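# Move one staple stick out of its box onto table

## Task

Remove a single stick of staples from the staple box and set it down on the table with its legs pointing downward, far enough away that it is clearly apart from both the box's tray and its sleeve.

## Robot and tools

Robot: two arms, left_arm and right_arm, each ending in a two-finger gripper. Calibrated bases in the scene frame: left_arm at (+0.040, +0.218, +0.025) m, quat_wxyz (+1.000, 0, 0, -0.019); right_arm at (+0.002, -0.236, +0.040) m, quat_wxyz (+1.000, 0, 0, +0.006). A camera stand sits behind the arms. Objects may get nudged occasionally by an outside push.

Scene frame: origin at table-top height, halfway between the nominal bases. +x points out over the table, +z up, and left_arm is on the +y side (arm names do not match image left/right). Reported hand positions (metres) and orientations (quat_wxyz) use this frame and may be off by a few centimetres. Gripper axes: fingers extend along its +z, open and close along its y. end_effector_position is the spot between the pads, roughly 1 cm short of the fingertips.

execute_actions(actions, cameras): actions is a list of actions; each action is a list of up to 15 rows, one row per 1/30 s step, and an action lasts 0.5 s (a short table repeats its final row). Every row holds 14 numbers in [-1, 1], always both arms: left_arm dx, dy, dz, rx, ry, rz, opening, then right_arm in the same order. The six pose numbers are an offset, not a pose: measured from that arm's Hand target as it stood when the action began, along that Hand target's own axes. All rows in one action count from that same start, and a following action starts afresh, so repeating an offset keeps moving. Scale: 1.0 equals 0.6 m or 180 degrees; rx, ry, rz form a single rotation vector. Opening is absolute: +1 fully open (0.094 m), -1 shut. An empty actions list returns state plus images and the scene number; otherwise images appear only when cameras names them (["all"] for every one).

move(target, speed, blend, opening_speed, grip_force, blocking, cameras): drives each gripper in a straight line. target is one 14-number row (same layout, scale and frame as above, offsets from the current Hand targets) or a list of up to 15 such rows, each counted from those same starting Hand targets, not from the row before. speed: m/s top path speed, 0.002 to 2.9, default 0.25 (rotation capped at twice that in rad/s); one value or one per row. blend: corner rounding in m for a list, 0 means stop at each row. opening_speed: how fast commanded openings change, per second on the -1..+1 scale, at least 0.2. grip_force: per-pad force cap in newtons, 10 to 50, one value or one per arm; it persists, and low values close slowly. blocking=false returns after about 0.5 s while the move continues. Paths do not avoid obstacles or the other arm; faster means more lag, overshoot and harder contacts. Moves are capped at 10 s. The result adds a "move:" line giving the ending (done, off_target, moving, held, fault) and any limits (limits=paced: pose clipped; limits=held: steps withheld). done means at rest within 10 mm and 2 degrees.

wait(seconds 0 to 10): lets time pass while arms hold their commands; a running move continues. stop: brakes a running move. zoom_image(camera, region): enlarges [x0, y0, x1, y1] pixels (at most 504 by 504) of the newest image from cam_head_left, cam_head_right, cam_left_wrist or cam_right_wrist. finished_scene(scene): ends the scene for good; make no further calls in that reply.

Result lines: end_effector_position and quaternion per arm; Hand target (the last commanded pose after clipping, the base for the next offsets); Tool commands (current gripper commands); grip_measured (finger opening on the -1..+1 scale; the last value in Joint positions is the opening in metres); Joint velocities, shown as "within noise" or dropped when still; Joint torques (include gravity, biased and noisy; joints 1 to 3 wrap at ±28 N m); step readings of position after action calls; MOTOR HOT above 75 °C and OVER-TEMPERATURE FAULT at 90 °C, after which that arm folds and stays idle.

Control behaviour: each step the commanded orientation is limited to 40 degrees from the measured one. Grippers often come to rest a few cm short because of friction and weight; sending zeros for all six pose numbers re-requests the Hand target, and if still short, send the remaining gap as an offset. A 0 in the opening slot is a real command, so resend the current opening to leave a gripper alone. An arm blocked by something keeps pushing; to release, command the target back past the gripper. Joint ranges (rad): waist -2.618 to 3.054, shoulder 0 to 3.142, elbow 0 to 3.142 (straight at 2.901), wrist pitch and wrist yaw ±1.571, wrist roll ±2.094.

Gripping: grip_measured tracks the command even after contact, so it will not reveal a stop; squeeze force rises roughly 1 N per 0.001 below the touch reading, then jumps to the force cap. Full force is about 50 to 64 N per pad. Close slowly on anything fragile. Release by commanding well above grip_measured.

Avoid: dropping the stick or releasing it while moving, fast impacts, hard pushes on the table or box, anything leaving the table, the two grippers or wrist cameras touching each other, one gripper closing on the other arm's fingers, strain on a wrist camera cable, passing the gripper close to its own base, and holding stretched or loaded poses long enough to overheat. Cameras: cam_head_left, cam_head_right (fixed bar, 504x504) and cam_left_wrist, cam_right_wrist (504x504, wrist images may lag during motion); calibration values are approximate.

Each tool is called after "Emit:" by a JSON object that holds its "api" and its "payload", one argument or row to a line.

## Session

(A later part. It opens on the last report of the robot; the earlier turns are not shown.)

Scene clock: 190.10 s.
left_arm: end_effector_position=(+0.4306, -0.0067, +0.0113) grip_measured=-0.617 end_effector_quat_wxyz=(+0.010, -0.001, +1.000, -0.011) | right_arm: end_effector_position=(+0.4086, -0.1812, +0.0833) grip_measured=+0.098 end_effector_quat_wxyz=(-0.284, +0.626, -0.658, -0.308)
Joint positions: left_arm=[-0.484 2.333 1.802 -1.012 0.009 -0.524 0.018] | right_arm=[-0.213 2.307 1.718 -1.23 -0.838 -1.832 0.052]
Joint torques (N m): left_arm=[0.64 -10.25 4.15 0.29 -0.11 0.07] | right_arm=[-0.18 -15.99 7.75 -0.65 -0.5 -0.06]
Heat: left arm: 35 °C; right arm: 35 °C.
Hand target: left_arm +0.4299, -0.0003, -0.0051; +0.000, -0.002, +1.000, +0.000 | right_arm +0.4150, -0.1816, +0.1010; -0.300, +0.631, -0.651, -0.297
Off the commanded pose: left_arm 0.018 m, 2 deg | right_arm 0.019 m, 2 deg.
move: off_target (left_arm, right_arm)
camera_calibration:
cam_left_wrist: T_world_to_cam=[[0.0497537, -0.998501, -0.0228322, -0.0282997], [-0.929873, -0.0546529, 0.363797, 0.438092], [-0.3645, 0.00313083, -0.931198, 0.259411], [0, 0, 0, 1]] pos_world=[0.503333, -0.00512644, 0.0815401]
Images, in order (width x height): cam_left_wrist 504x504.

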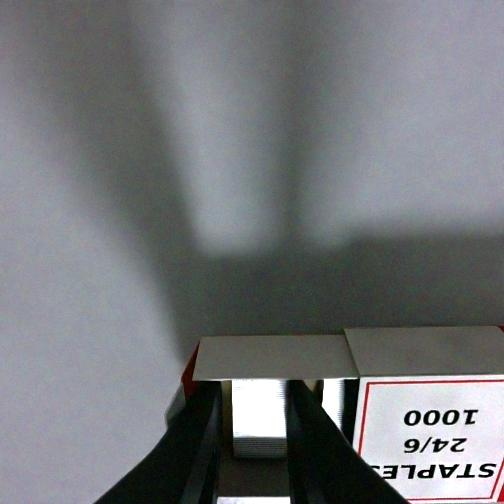

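Emit:
{"api": "move", "payload": {
  "target": [0,-0.002,0,0,0,0,-0.85,0,0,0,0,0,0,0.1],
  "grip_force": [25,50],
  "opening_speed": 0.5,
  "cameras": ["cam_left_wrist"]
}}

Scene clock: 191.47 s.
left_arm: end_effector_position=(+0.4307, -0.0067, +0.0113) grip_measured=-0.691 end_effector_quat_wxyz=(+0.010, -0.001, +1.000, -0.011) | right_arm: end_effector_position=(+0.4086, -0.1812, +0.0833) grip_measured=+0.098 end_effector_quat_wxyz=(-0.284, +0.626, -0.658, -0.308)
Joint positions: left_arm=[-0.484 2.333 1.802 -1.012 0.009 -0.524 0.014] | right_arm=[-0.213 2.307 1.718 -1.23 -0.838 -1.832 0.052]
Joint torques (N m): left_arm=[0.44 -10.09 4.45 0.29 -0.1 0.05] | right_arm=[-0.17 -15.99 7.76 -0.65 -0.5 -0.06]
Heat: left arm: 35 °C; right arm: 35 °C.
Hand target: left_arm +0.4299, -0.0015, -0.0051; +0.000, -0.002, +1.000, +0.000 | right_arm +0.4150, -0.1816, +0.1010; -0.300, +0.631, -0.651, -0.297
Off the commanded pose: left_arm 0.017 m, 2 deg | right_arm 0.019 m, 2 deg.
grip_force (N): 25, 50
move: off_target (left_arm, right_arm)
camera_calibration:
cam_left_wrist: T_world_to_cam=[[0.0497487, -0.998506, -0.0225933, -0.028316], [-0.929989, -0.0545603, 0.363515, 0.438172], [-0.364205, 0.00292711, -0.931314, 0.259271], [0, 0, 0, 1]] pos_world=[0.503332, -0.0051258, 0.0815404]
Images, in order (width x height): cam_left_wrist 504x504.

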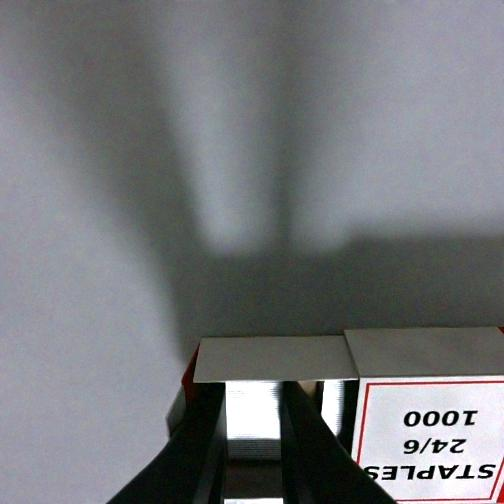

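Emit:
{"api": "move", "payload": {
  "target": [0,-0.006,-0.175,0,0,0,-0.85,0,0,0,0,0,0,0.1],
  "speed": 0.12,
  "cameras": ["cam_left_wrist"]
}}

Emit:
{"api": "zoom_image", "payload": {
  "camera": "cam_left_wrist",
  "region": [100, 220, 380, 500]
}}

Scene clock: 194.13 s.
left_arm: end_effector_position=(+0.4258, -0.0039, +0.0835) grip_measured=-0.691 end_effector_quat_wxyz=(-0.018, -0.001, +1.000, +0.005) | right_arm: end_effector_position=(+0.4086, -0.1812, +0.0833) grip_measured=+0.098 end_effector_quat_wxyz=(-0.284, +0.626, -0.658, -0.308)
Joint positions: left_arm=[-0.484 2.333 2.092 -1.367 0.009 -0.524 0.014] | right_arm=[-0.213 2.307 1.718 -1.23 -0.838 -1.832 0.052]
Joint torques (N m): left_arm=[-0.09 -14.87 6.53 -0.03 -0.11 -0.03] | right_arm=[-0.18 -15.98 7.75 -0.64 -0.51 -0.06]
Heat: left arm: 35 °C; right arm: 35 °C.
Hand target: left_arm +0.4299, -0.0051, +0.0998; +0.000, -0.002, +1.000, +0.000 | right_arm +0.4150, -0.1816, +0.1010; -0.300, +0.631, -0.651, -0.297
Off the commanded pose: left_arm 0.017 m, 2 deg | right_arm 0.019 m, 2 deg.
grip_force (N): 25, 50
move: off_target (left_arm, right_arm)
camera_calibration:
cam_left_wrist: T_world_to_cam=[[0.0475, -0.997194, -0.0578573, -0.0197021], [-0.908034, -0.0672422, 0.413465, 0.393819], [-0.416196, 0.0328968, -0.90868, 0.345173], [0, 0, 0, 1]] pos_world=[0.502196, -0.00452063, 0.149682]
Images, in order (width x height): cam_left_wrist 504x504.

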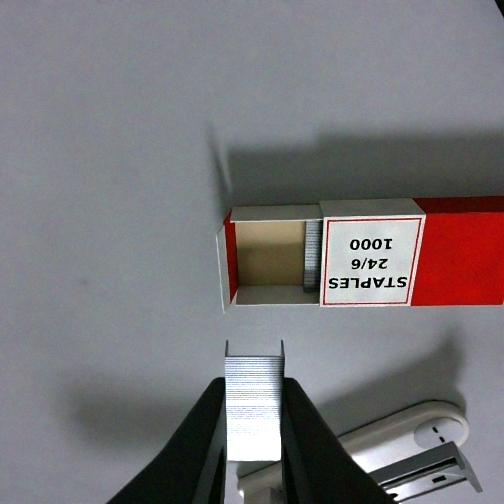

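Scaled by 1.800 from the camera's 504x504 image, which has a finer 720x720 frame.

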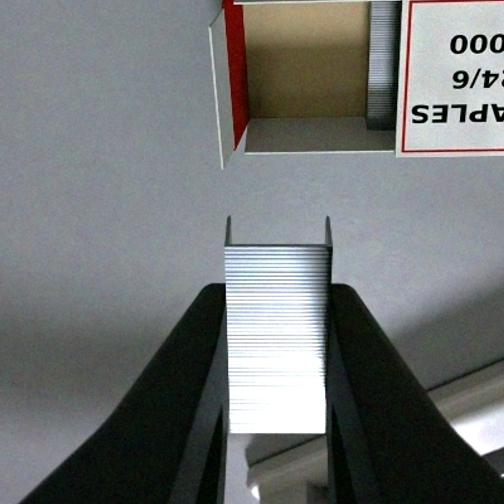

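Emit:
{"api": "move", "payload": {
  "target": [
    [0,0.245,0,0,0,0,-0.85,0,0,0,0,0,0,0.1],
    [0,0.245,0.1,0,0,0,-0.85,0,0,0,0,0,0,0.1]
  ],
  "speed": [0.25,0.12],
  "blend": 0.02,
  "cameras": ["cam_left_wrist","cam_head_left"]
}}

Scene clock: 196.50 s.
left_arm: end_effector_position=(+0.4293, +0.1444, +0.0430) grip_measured=-0.692 end_effector_quat_wxyz=(-0.002, -0.008, +1.000, +0.001) | right_arm: end_effector_position=(+0.4086, -0.1812, +0.0833) grip_measured=+0.098 end_effector_quat_wxyz=(-0.284, +0.626, -0.658, -0.308)
Joint positions: left_arm=[-0.154 2.115 1.571 -1.031 -0.002 -0.207 0.014] | right_arm=[-0.213 2.307 1.718 -1.23 -0.838 -1.832 0.052]
Joint torques (N m): left_arm=[-0.4 -10.78 4.12 0.27 0.02 0.07] | right_arm=[-0.16 -15.98 7.76 -0.65 -0.5 -0.06]
Heat: left arm: 36 °C; right arm: 36 °C.
Hand target: left_arm +0.4293, +0.1418, +0.0399; +0.000, -0.002, +1.000, +0.000 | right_arm +0.4150, -0.1816, +0.1010; -0.300, +0.631, -0.651, -0.297
Off the commanded pose: left_arm 0.004 m, 1 deg | right_arm 0.019 m, 2 deg.
grip_force (N): 25, 50
move: off_target (right_arm)
camera_calibration:
cam_left_wrist: T_world_to_cam=[[0.0623951, -0.996882, -0.0482938, 0.118832], [-0.920344, -0.0761888, 0.383617, 0.431737], [-0.3861, 0.0205111, -0.922229, 0.294397], [0, 0, 0, 1]] pos_world=[0.503599, 0.145317, 0.111619]
Images, in order (width x height): cam_head_left 504x504, cam_left_wrist 504x504.

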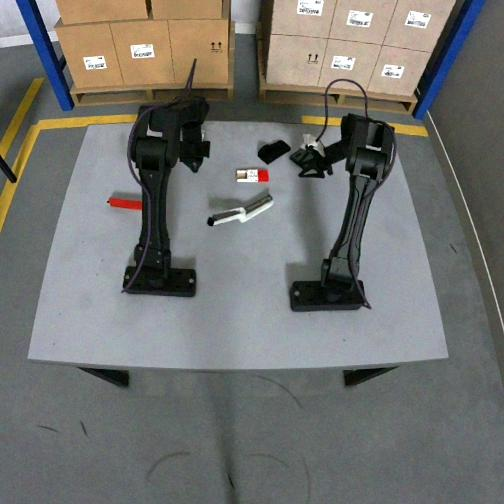

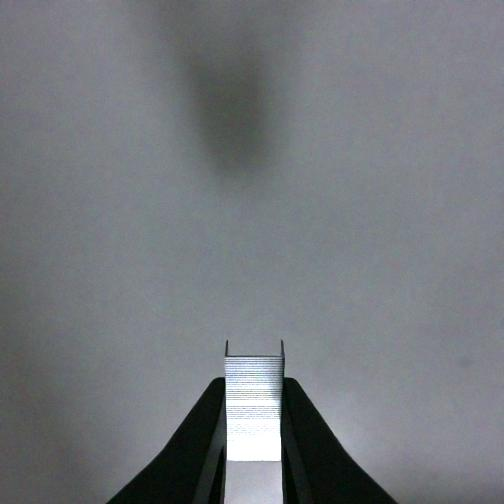

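Emit:
{"api": "move", "payload": {
  "target": [0,0,0.045,0,0,0,-0.85,0,0,0,0,0,0,0.1],
  "speed": 0.06,
  "cameras": []
}}

Scene clock: 198.10 s.
left_arm: end_effector_position=(+0.4328, +0.1438, +0.0291) grip_measured=-0.692 end_effector_quat_wxyz=(+0.015, -0.008, +1.000, -0.002) | right_arm: end_effector_position=(+0.4086, -0.1812, +0.0833) grip_measured=+0.098 end_effector_quat_wxyz=(-0.284, +0.626, -0.658, -0.308)
Joint positions: left_arm=[-0.154 2.115 1.512 -0.938 -0.002 -0.207 0.014] | right_arm=[-0.213 2.307 1.718 -1.23 -0.838 -1.832 0.052]
Joint torques (N m): left_arm=[-0.39 -8.14 4.15 0.35 0.02 0.07] | right_arm=[-0.17 -15.97 7.77 -0.64 -0.5 -0.05]
Heat: left arm: 36 °C; right arm: 36 °C.
Hand target: left_arm +0.4293, +0.1418, +0.0129; +0.000, -0.002, +1.000, +0.000 | right_arm +0.4150, -0.1816, +0.1010; -0.300, +0.631, -0.651, -0.297
Off the commanded pose: left_arm 0.017 m, 2 deg | right_arm 0.019 m, 2 deg.
grip_force (N): 25, 50
move: off_target (left_arm, right_arm)
No camera images: "cameras" was empty.

Emit:
{"api": "move", "payload": {
  "target": [0,0,0.022,0,0,0,-0.85,0,0,0,0,0,0,0.1],
  "speed": 0.04,
  "cameras": ["cam_left_wrist"]
}}

Scene clock: 199.83 s.
left_arm: end_effector_position=(+0.4330, +0.1437, +0.0147) grip_measured=-0.692 end_effector_quat_wxyz=(+0.013, -0.008, +1.000, -0.002) | right_arm: end_effector_position=(+0.4086, -0.1812, +0.0833) grip_measured=+0.098 end_effector_quat_wxyz=(-0.284, +0.626, -0.658, -0.308)
Joint positions: left_arm=[-0.154 2.139 1.489 -0.895 -0.002 -0.207 0.014] | right_arm=[-0.213 2.307 1.718 -1.23 -0.838 -1.832 0.052]
Joint torques (N m): left_arm=[-0.39 -8.46 4.08 0.32 0.02 0.07] | right_arm=[-0.17 -15.98 7.76 -0.65 -0.5 -0.06]
Heat: left arm: 36 °C; right arm: 36 °C.
Hand target: left_arm +0.4293, +0.1418, -0.0003; +0.000, -0.002, +1.000, +0.000 | right_arm +0.4150, -0.1816, +0.1010; -0.300, +0.631, -0.651, -0.297
Off the commanded pose: left_arm 0.016 m, 2 deg | right_arm 0.019 m, 2 deg.
grip_force (N): 25, 50
move: off_target (left_arm, right_arm)
camera_calibration:
cam_left_wrist: T_world_to_cam=[[0.0636774, -0.997144, -0.0406042, 0.115929], [-0.931428, -0.0739905, 0.356326, 0.450722], [-0.358313, 0.01513, -0.933479, 0.258652], [0, 0, 0, 1]] pos_world=[0.505111, 0.145034, 0.0855498]
Images, in order (width x height): cam_left_wrist 504x504.

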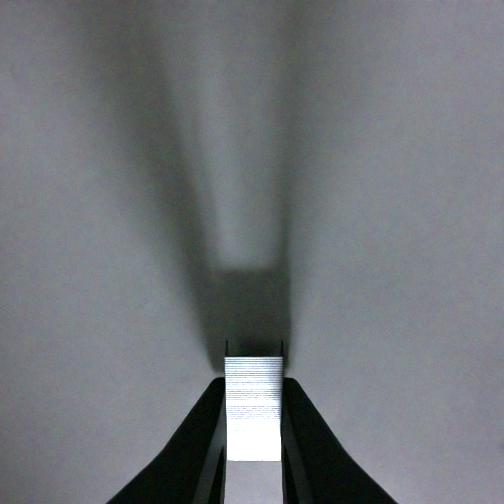

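Continue down in 2.5 mm steps.

Emit:
{"api": "move", "payload": {
  "target": [0,0,0.005,0,0,0,-0.85,0,0,0,0,0,0,0.1],
  "speed": 0.03,
  "cameras": []
}}

Emit:
{"api": "move", "payload": {
  "target": [0,0,0.0035,0,0,0,-0.85,0,0,0,0,0,0,0.1],
  "speed": 0.03,
  "cameras": ["cam_left_wrist"]
}}

Scene clock: 201.07 s.
left_arm: end_effector_position=(+0.4339, +0.1436, +0.0138) grip_measured=-0.692 end_effector_quat_wxyz=(+0.016, -0.008, +1.000, -0.002) | right_arm: end_effector_position=(+0.4086, -0.1812, +0.0833) grip_measured=+0.098 end_effector_quat_wxyz=(-0.284, +0.626, -0.658, -0.308)
Joint positions: left_arm=[-0.154 2.139 1.485 -0.885 -0.002 -0.207 0.014] | right_arm=[-0.213 2.307 1.718 -1.23 -0.838 -1.832 0.052]
Joint torques (N m): left_arm=[-0.38 -8.12 4 0.34 0.02 0.07] | right_arm=[-0.18 -15.99 7.76 -0.65 -0.5 -0.05]
Heat: left arm: 36 °C; right arm: 36 °C.
Hand target: left_arm +0.4292, +0.1418, -0.0033; +0.000, -0.002, +1.000, +0.000 | right_arm +0.4150, -0.1816, +0.1010; -0.300, +0.631, -0.651, -0.297
Off the commanded pose: left_arm 0.018 m, 2 deg | right_arm 0.019 m, 2 deg.
grip_force (N): 25, 50
move: off_target (left_arm, right_arm)
No camera images: "cameras" was empty.

Scene clock: 201.87 s.
left_arm: end_effector_position=(+0.4347, +0.1434, +0.0110) grip_measured=-0.692 end_effector_quat_wxyz=(+0.016, -0.008, +1.000, -0.002) | right_arm: end_effector_position=(+0.4086, -0.1812, +0.0833) grip_measured=+0.098 end_effector_quat_wxyz=(-0.284, +0.626, -0.658, -0.308)
Joint positions: left_arm=[-0.154 2.147 1.485 -0.878 -0.002 -0.207 0.014] | right_arm=[-0.213 2.307 1.718 -1.23 -0.838 -1.832 0.052]
Joint torques (N m): left_arm=[-0.38 -8.43 3.77 0.34 0.02 0.07] | right_arm=[-0.18 -15.99 7.76 -0.64 -0.5 -0.06]
Heat: left arm: 36 °C; right arm: 36 °C.
Hand target: left_arm +0.4293, +0.1418, -0.0054; +0.000, -0.002, +1.000, +0.000 | right_arm +0.4150, -0.1816, +0.1010; -0.300, +0.631, -0.651, -0.297
Off the commanded pose: left_arm 0.017 m, 2 deg | right_arm 0.019 m, 2 deg.
grip_force (N): 25, 50
move: off_target (left_arm, right_arm)
camera_calibration:
cam_left_wrist: T_world_to_cam=[[0.0634971, -0.997205, -0.0393846, 0.115402], [-0.933152, -0.0733178, 0.351926, 0.454373], [-0.35383, 0.0144056, -0.935199, 0.253866], [0, 0, 0, 1]] pos_world=[0.506497, 0.144736, 0.0820545]
Images, in order (width x height): cam_left_wrist 504x504.

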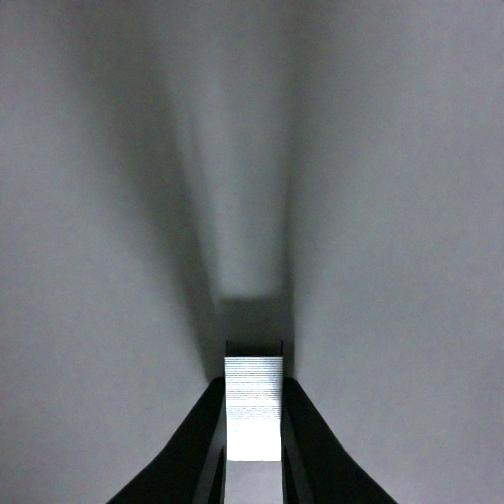

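Emit:
{"api": "move", "payload": {
  "target": [0,0,0.0045,0,0,0,-0.85,0,0,0,0,0,0,0.1],
  "speed": 0.03,
  "cameras": []
}}

Emit:
{"api": "move", "payload": {
  "target": [0,0,0.0045,0,0,0,-0.85,0,0,0,0,0,0,0.1],
  "speed": 0.03,
  "cameras": ["cam_left_wrist"]
}}

Emit:
{"api": "zoom_image", "payload": {
  "camera": "cam_left_wrist",
  "region": [180, 300, 330, 450]
}}

Scene clock: 203.23 s.
left_arm: end_effector_position=(+0.4338, +0.1436, +0.0101) grip_measured=-0.692 end_effector_quat_wxyz=(+0.015, -0.008, +1.000, -0.002) | right_arm: end_effector_position=(+0.4086, -0.1812, +0.0833) grip_measured=+0.098 end_effector_quat_wxyz=(-0.284, +0.626, -0.658, -0.308)
Joint positions: left_arm=[-0.154 2.147 1.481 -0.876 -0.002 -0.207 0.014] | right_arm=[-0.213 2.307 1.718 -1.23 -0.838 -1.832 0.052]
Joint torques (N m): left_arm=[-0.39 -8.1 3.67 0.4 0.02 0.07] | right_arm=[-0.18 -15.98 7.76 -0.65 -0.5 -0.06]
Heat: left arm: 36 °C; right arm: 36 °C.
Hand target: left_arm +0.4293, +0.1418, -0.0081; +0.000, -0.002, +1.000, +0.000 | right_arm +0.4150, -0.1816, +0.1010; -0.300, +0.631, -0.651, -0.297
Off the commanded pose: left_arm 0.019 m, 2 deg | right_arm 0.019 m, 2 deg.
grip_force (N): 25, 50
move: off_target (left_arm, right_arm)
No camera images: "cameras" was empty.

Scene clock: 203.93 s.
left_arm: end_effector_position=(+0.4338, +0.1436, +0.0099) grip_measured=-0.692 end_effector_quat_wxyz=(+0.015, -0.008, +1.000, -0.002) | right_arm: end_effector_position=(+0.4086, -0.1812, +0.0833) grip_measured=+0.098 end_effector_quat_wxyz=(-0.284, +0.626, -0.658, -0.308)
Joint positions: left_arm=[-0.154 2.147 1.48 -0.875 -0.002 -0.207 0.014] | right_arm=[-0.213 2.307 1.718 -1.23 -0.838 -1.832 0.052]
Joint torques (N m): left_arm=[-0.38 -7.82 3.37 0.48 0.02 0.07] | right_arm=[-0.17 -15.98 7.77 -0.65 -0.51 -0.06]
Heat: left arm: 36 °C; right arm: 36 °C.
Hand target: left_arm +0.4293, +0.1418, -0.0108; +0.000, -0.002, +1.000, +0.000 | right_arm +0.4150, -0.1816, +0.1010; -0.300, +0.631, -0.651, -0.297
Off the commanded pose: left_arm 0.021 m, 2 deg | right_arm 0.019 m, 2 deg.
grip_force (N): 25, 50
move: off_target (left_arm, right_arm)
camera_calibration:
cam_left_wrist: T_world_to_cam=[[0.0634188, -0.997194, -0.0397877, 0.115672], [-0.932663, -0.0734075, 0.353201, 0.453788], [-0.355131, 0.0147089, -0.934701, 0.253161], [0, 0, 0, 1]] pos_world=[0.505801, 0.144935, 0.0809532]
Images, in order (width x height): cam_left_wrist 504x504.

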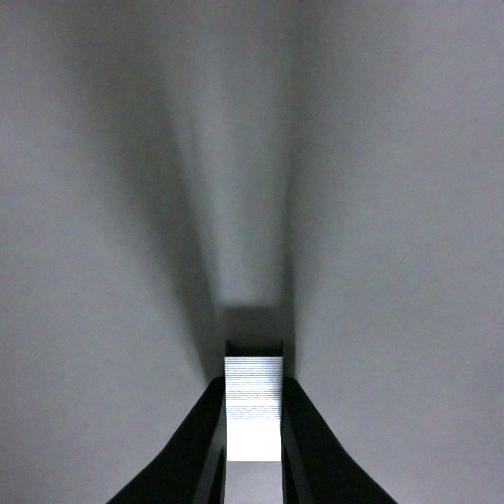

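Scaled by 3.360 from the camera's 504x504 image, which has a finer 720x720 frame.

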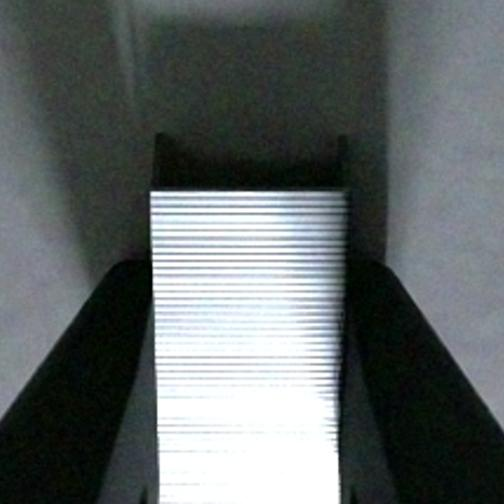

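Emit:
{"api": "move", "payload": {
  "target": [
    [0,0,-0.008,0,0,0,-0.85,0,0,0,0,0,0,0.1],
    [0,0,-0.008,0,0,0,-0.5,0,0,0,0,0,0,0.1]
  ],
  "speed": 0.04,
  "opening_speed": 0.4,
  "cameras": ["cam_left_wrist"]
}}

Scene clock: 206.23 s.
left_arm: end_effector_position=(+0.4336, +0.1436, +0.0093) grip_measured=-0.503 end_effector_quat_wxyz=(+0.014, -0.008, +1.000, -0.002) | right_arm: end_effector_position=(+0.4086, -0.1812, +0.0833) grip_measured=+0.098 end_effector_quat_wxyz=(-0.284, +0.626, -0.658, -0.308)
Joint positions: left_arm=[-0.154 2.147 1.479 -0.874 -0.002 -0.206 0.023] | right_arm=[-0.213 2.307 1.718 -1.23 -0.838 -1.832 0.052]
Joint torques (N m): left_arm=[-0.38 -8.38 4.1 0.31 0.02 0.07] | right_arm=[-0.17 -16.01 7.76 -0.65 -0.51 -0.06]
Heat: left arm: 35 °C; right arm: 36 °C.
Hand target: left_arm +0.4293, +0.1418, -0.0060; +0.000, -0.002, +1.000, +0.000 | right_arm +0.4150, -0.1816, +0.1010; -0.300, +0.631, -0.651, -0.297
Off the commanded pose: left_arm 0.016 m, 2 deg | right_arm 0.019 m, 2 deg.
grip_force (N): 25, 50
move: off_target (left_arm, right_arm); target 2's new opening was sent with left_arm's hand 0.016 m and 2 deg from that target
camera_calibration:
cam_left_wrist: T_world_to_cam=[[0.0629967, -0.997212, -0.0399953, 0.115893], [-0.932422, -0.0730976, 0.3539, 0.453593], [-0.355837, 0.014998, -0.934428, 0.252822], [0, 0, 0, 1]] pos_world=[0.505603, 0.144935, 0.0803524]
Images, in order (width x height): cam_left_wrist 504x504.

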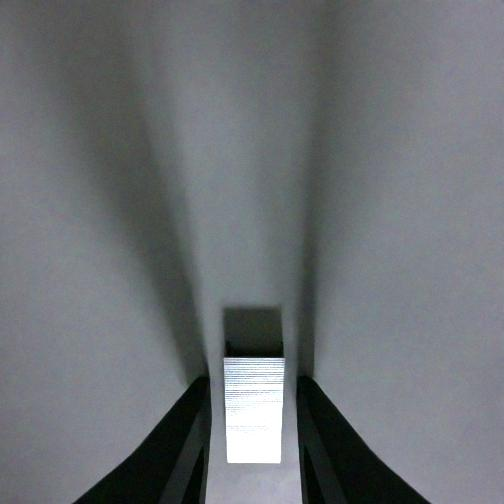

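Released; lift straight up.

Emit:
{"api": "move", "payload": {
  "target": [0,0,-0.14,0,0,0,-0.4,0,0,0,0,0,0,0.1],
  "speed": 0.12,
  "cameras": ["cam_left_wrist"]
}}

Emit:
{"api": "zoom_image", "payload": {
  "camera": "cam_left_wrist",
  "region": [180, 220, 330, 370]
}}

Scene clock: 208.13 s.
left_arm: end_effector_position=(+0.4233, +0.1456, +0.0592) grip_measured=-0.403 end_effector_quat_wxyz=(-0.024, -0.008, +1.000, +0.006) | right_arm: end_effector_position=(+0.4086, -0.1812, +0.0833) grip_measured=+0.098 end_effector_quat_wxyz=(-0.284, +0.626, -0.658, -0.308)
Joint positions: left_arm=[-0.154 2.117 1.64 -1.142 -0.002 -0.206 0.028] | right_arm=[-0.213 2.307 1.718 -1.23 -0.838 -1.832 0.052]
Joint torques (N m): left_arm=[-0.39 -14.12 6.24 -0.03 0.02 0.07] | right_arm=[-0.17 -15.99 7.76 -0.65 -0.5 -0.05]
Heat: left arm: 36 °C; right arm: 36 °C.
Hand target: left_arm +0.4293, +0.1418, +0.0780; +0.000, -0.002, +1.000, +0.000 | right_arm +0.4150, -0.1816, +0.1010; -0.300, +0.631, -0.651, -0.297
Off the commanded pose: left_arm 0.020 m, 3 deg | right_arm 0.019 m, 2 deg.
grip_force (N): 25, 50
move: off_target (left_arm, right_arm)
camera_calibration:
cam_left_wrist: T_world_to_cam=[[0.0592709, -0.996476, -0.0593525, 0.123104], [-0.902718, -0.0788854, 0.422939, 0.410609], [-0.42613, 0.0285106, -0.904212, 0.321633], [0, 0, 0, 1]] pos_world=[0.500426, 0.145892, 0.124469]
Images, in order (width x height): cam_left_wrist 504x504.

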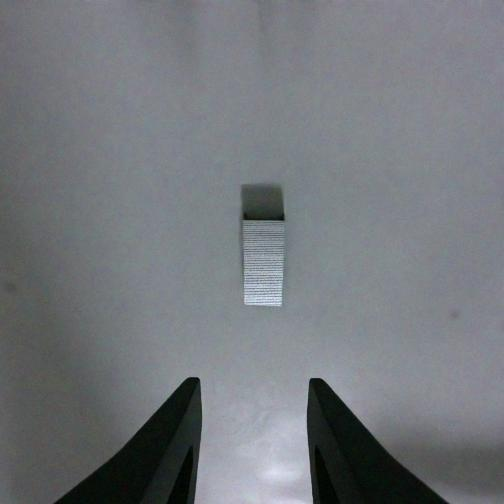

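Scaled by 3.360 from the camera's 504x504 image, which has a finer 720x720 frame.

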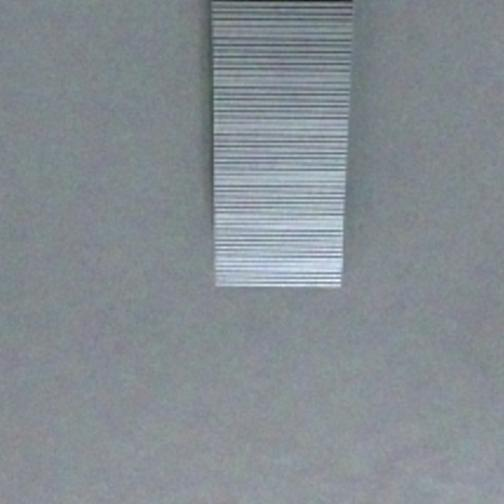

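The stick is lying flat on the table, crown up and legs down, clear of the gripper.

Emit:
{"api": "finished_scene", "payload": {
  "scene": 2
}}

The scene is finished: the task was done.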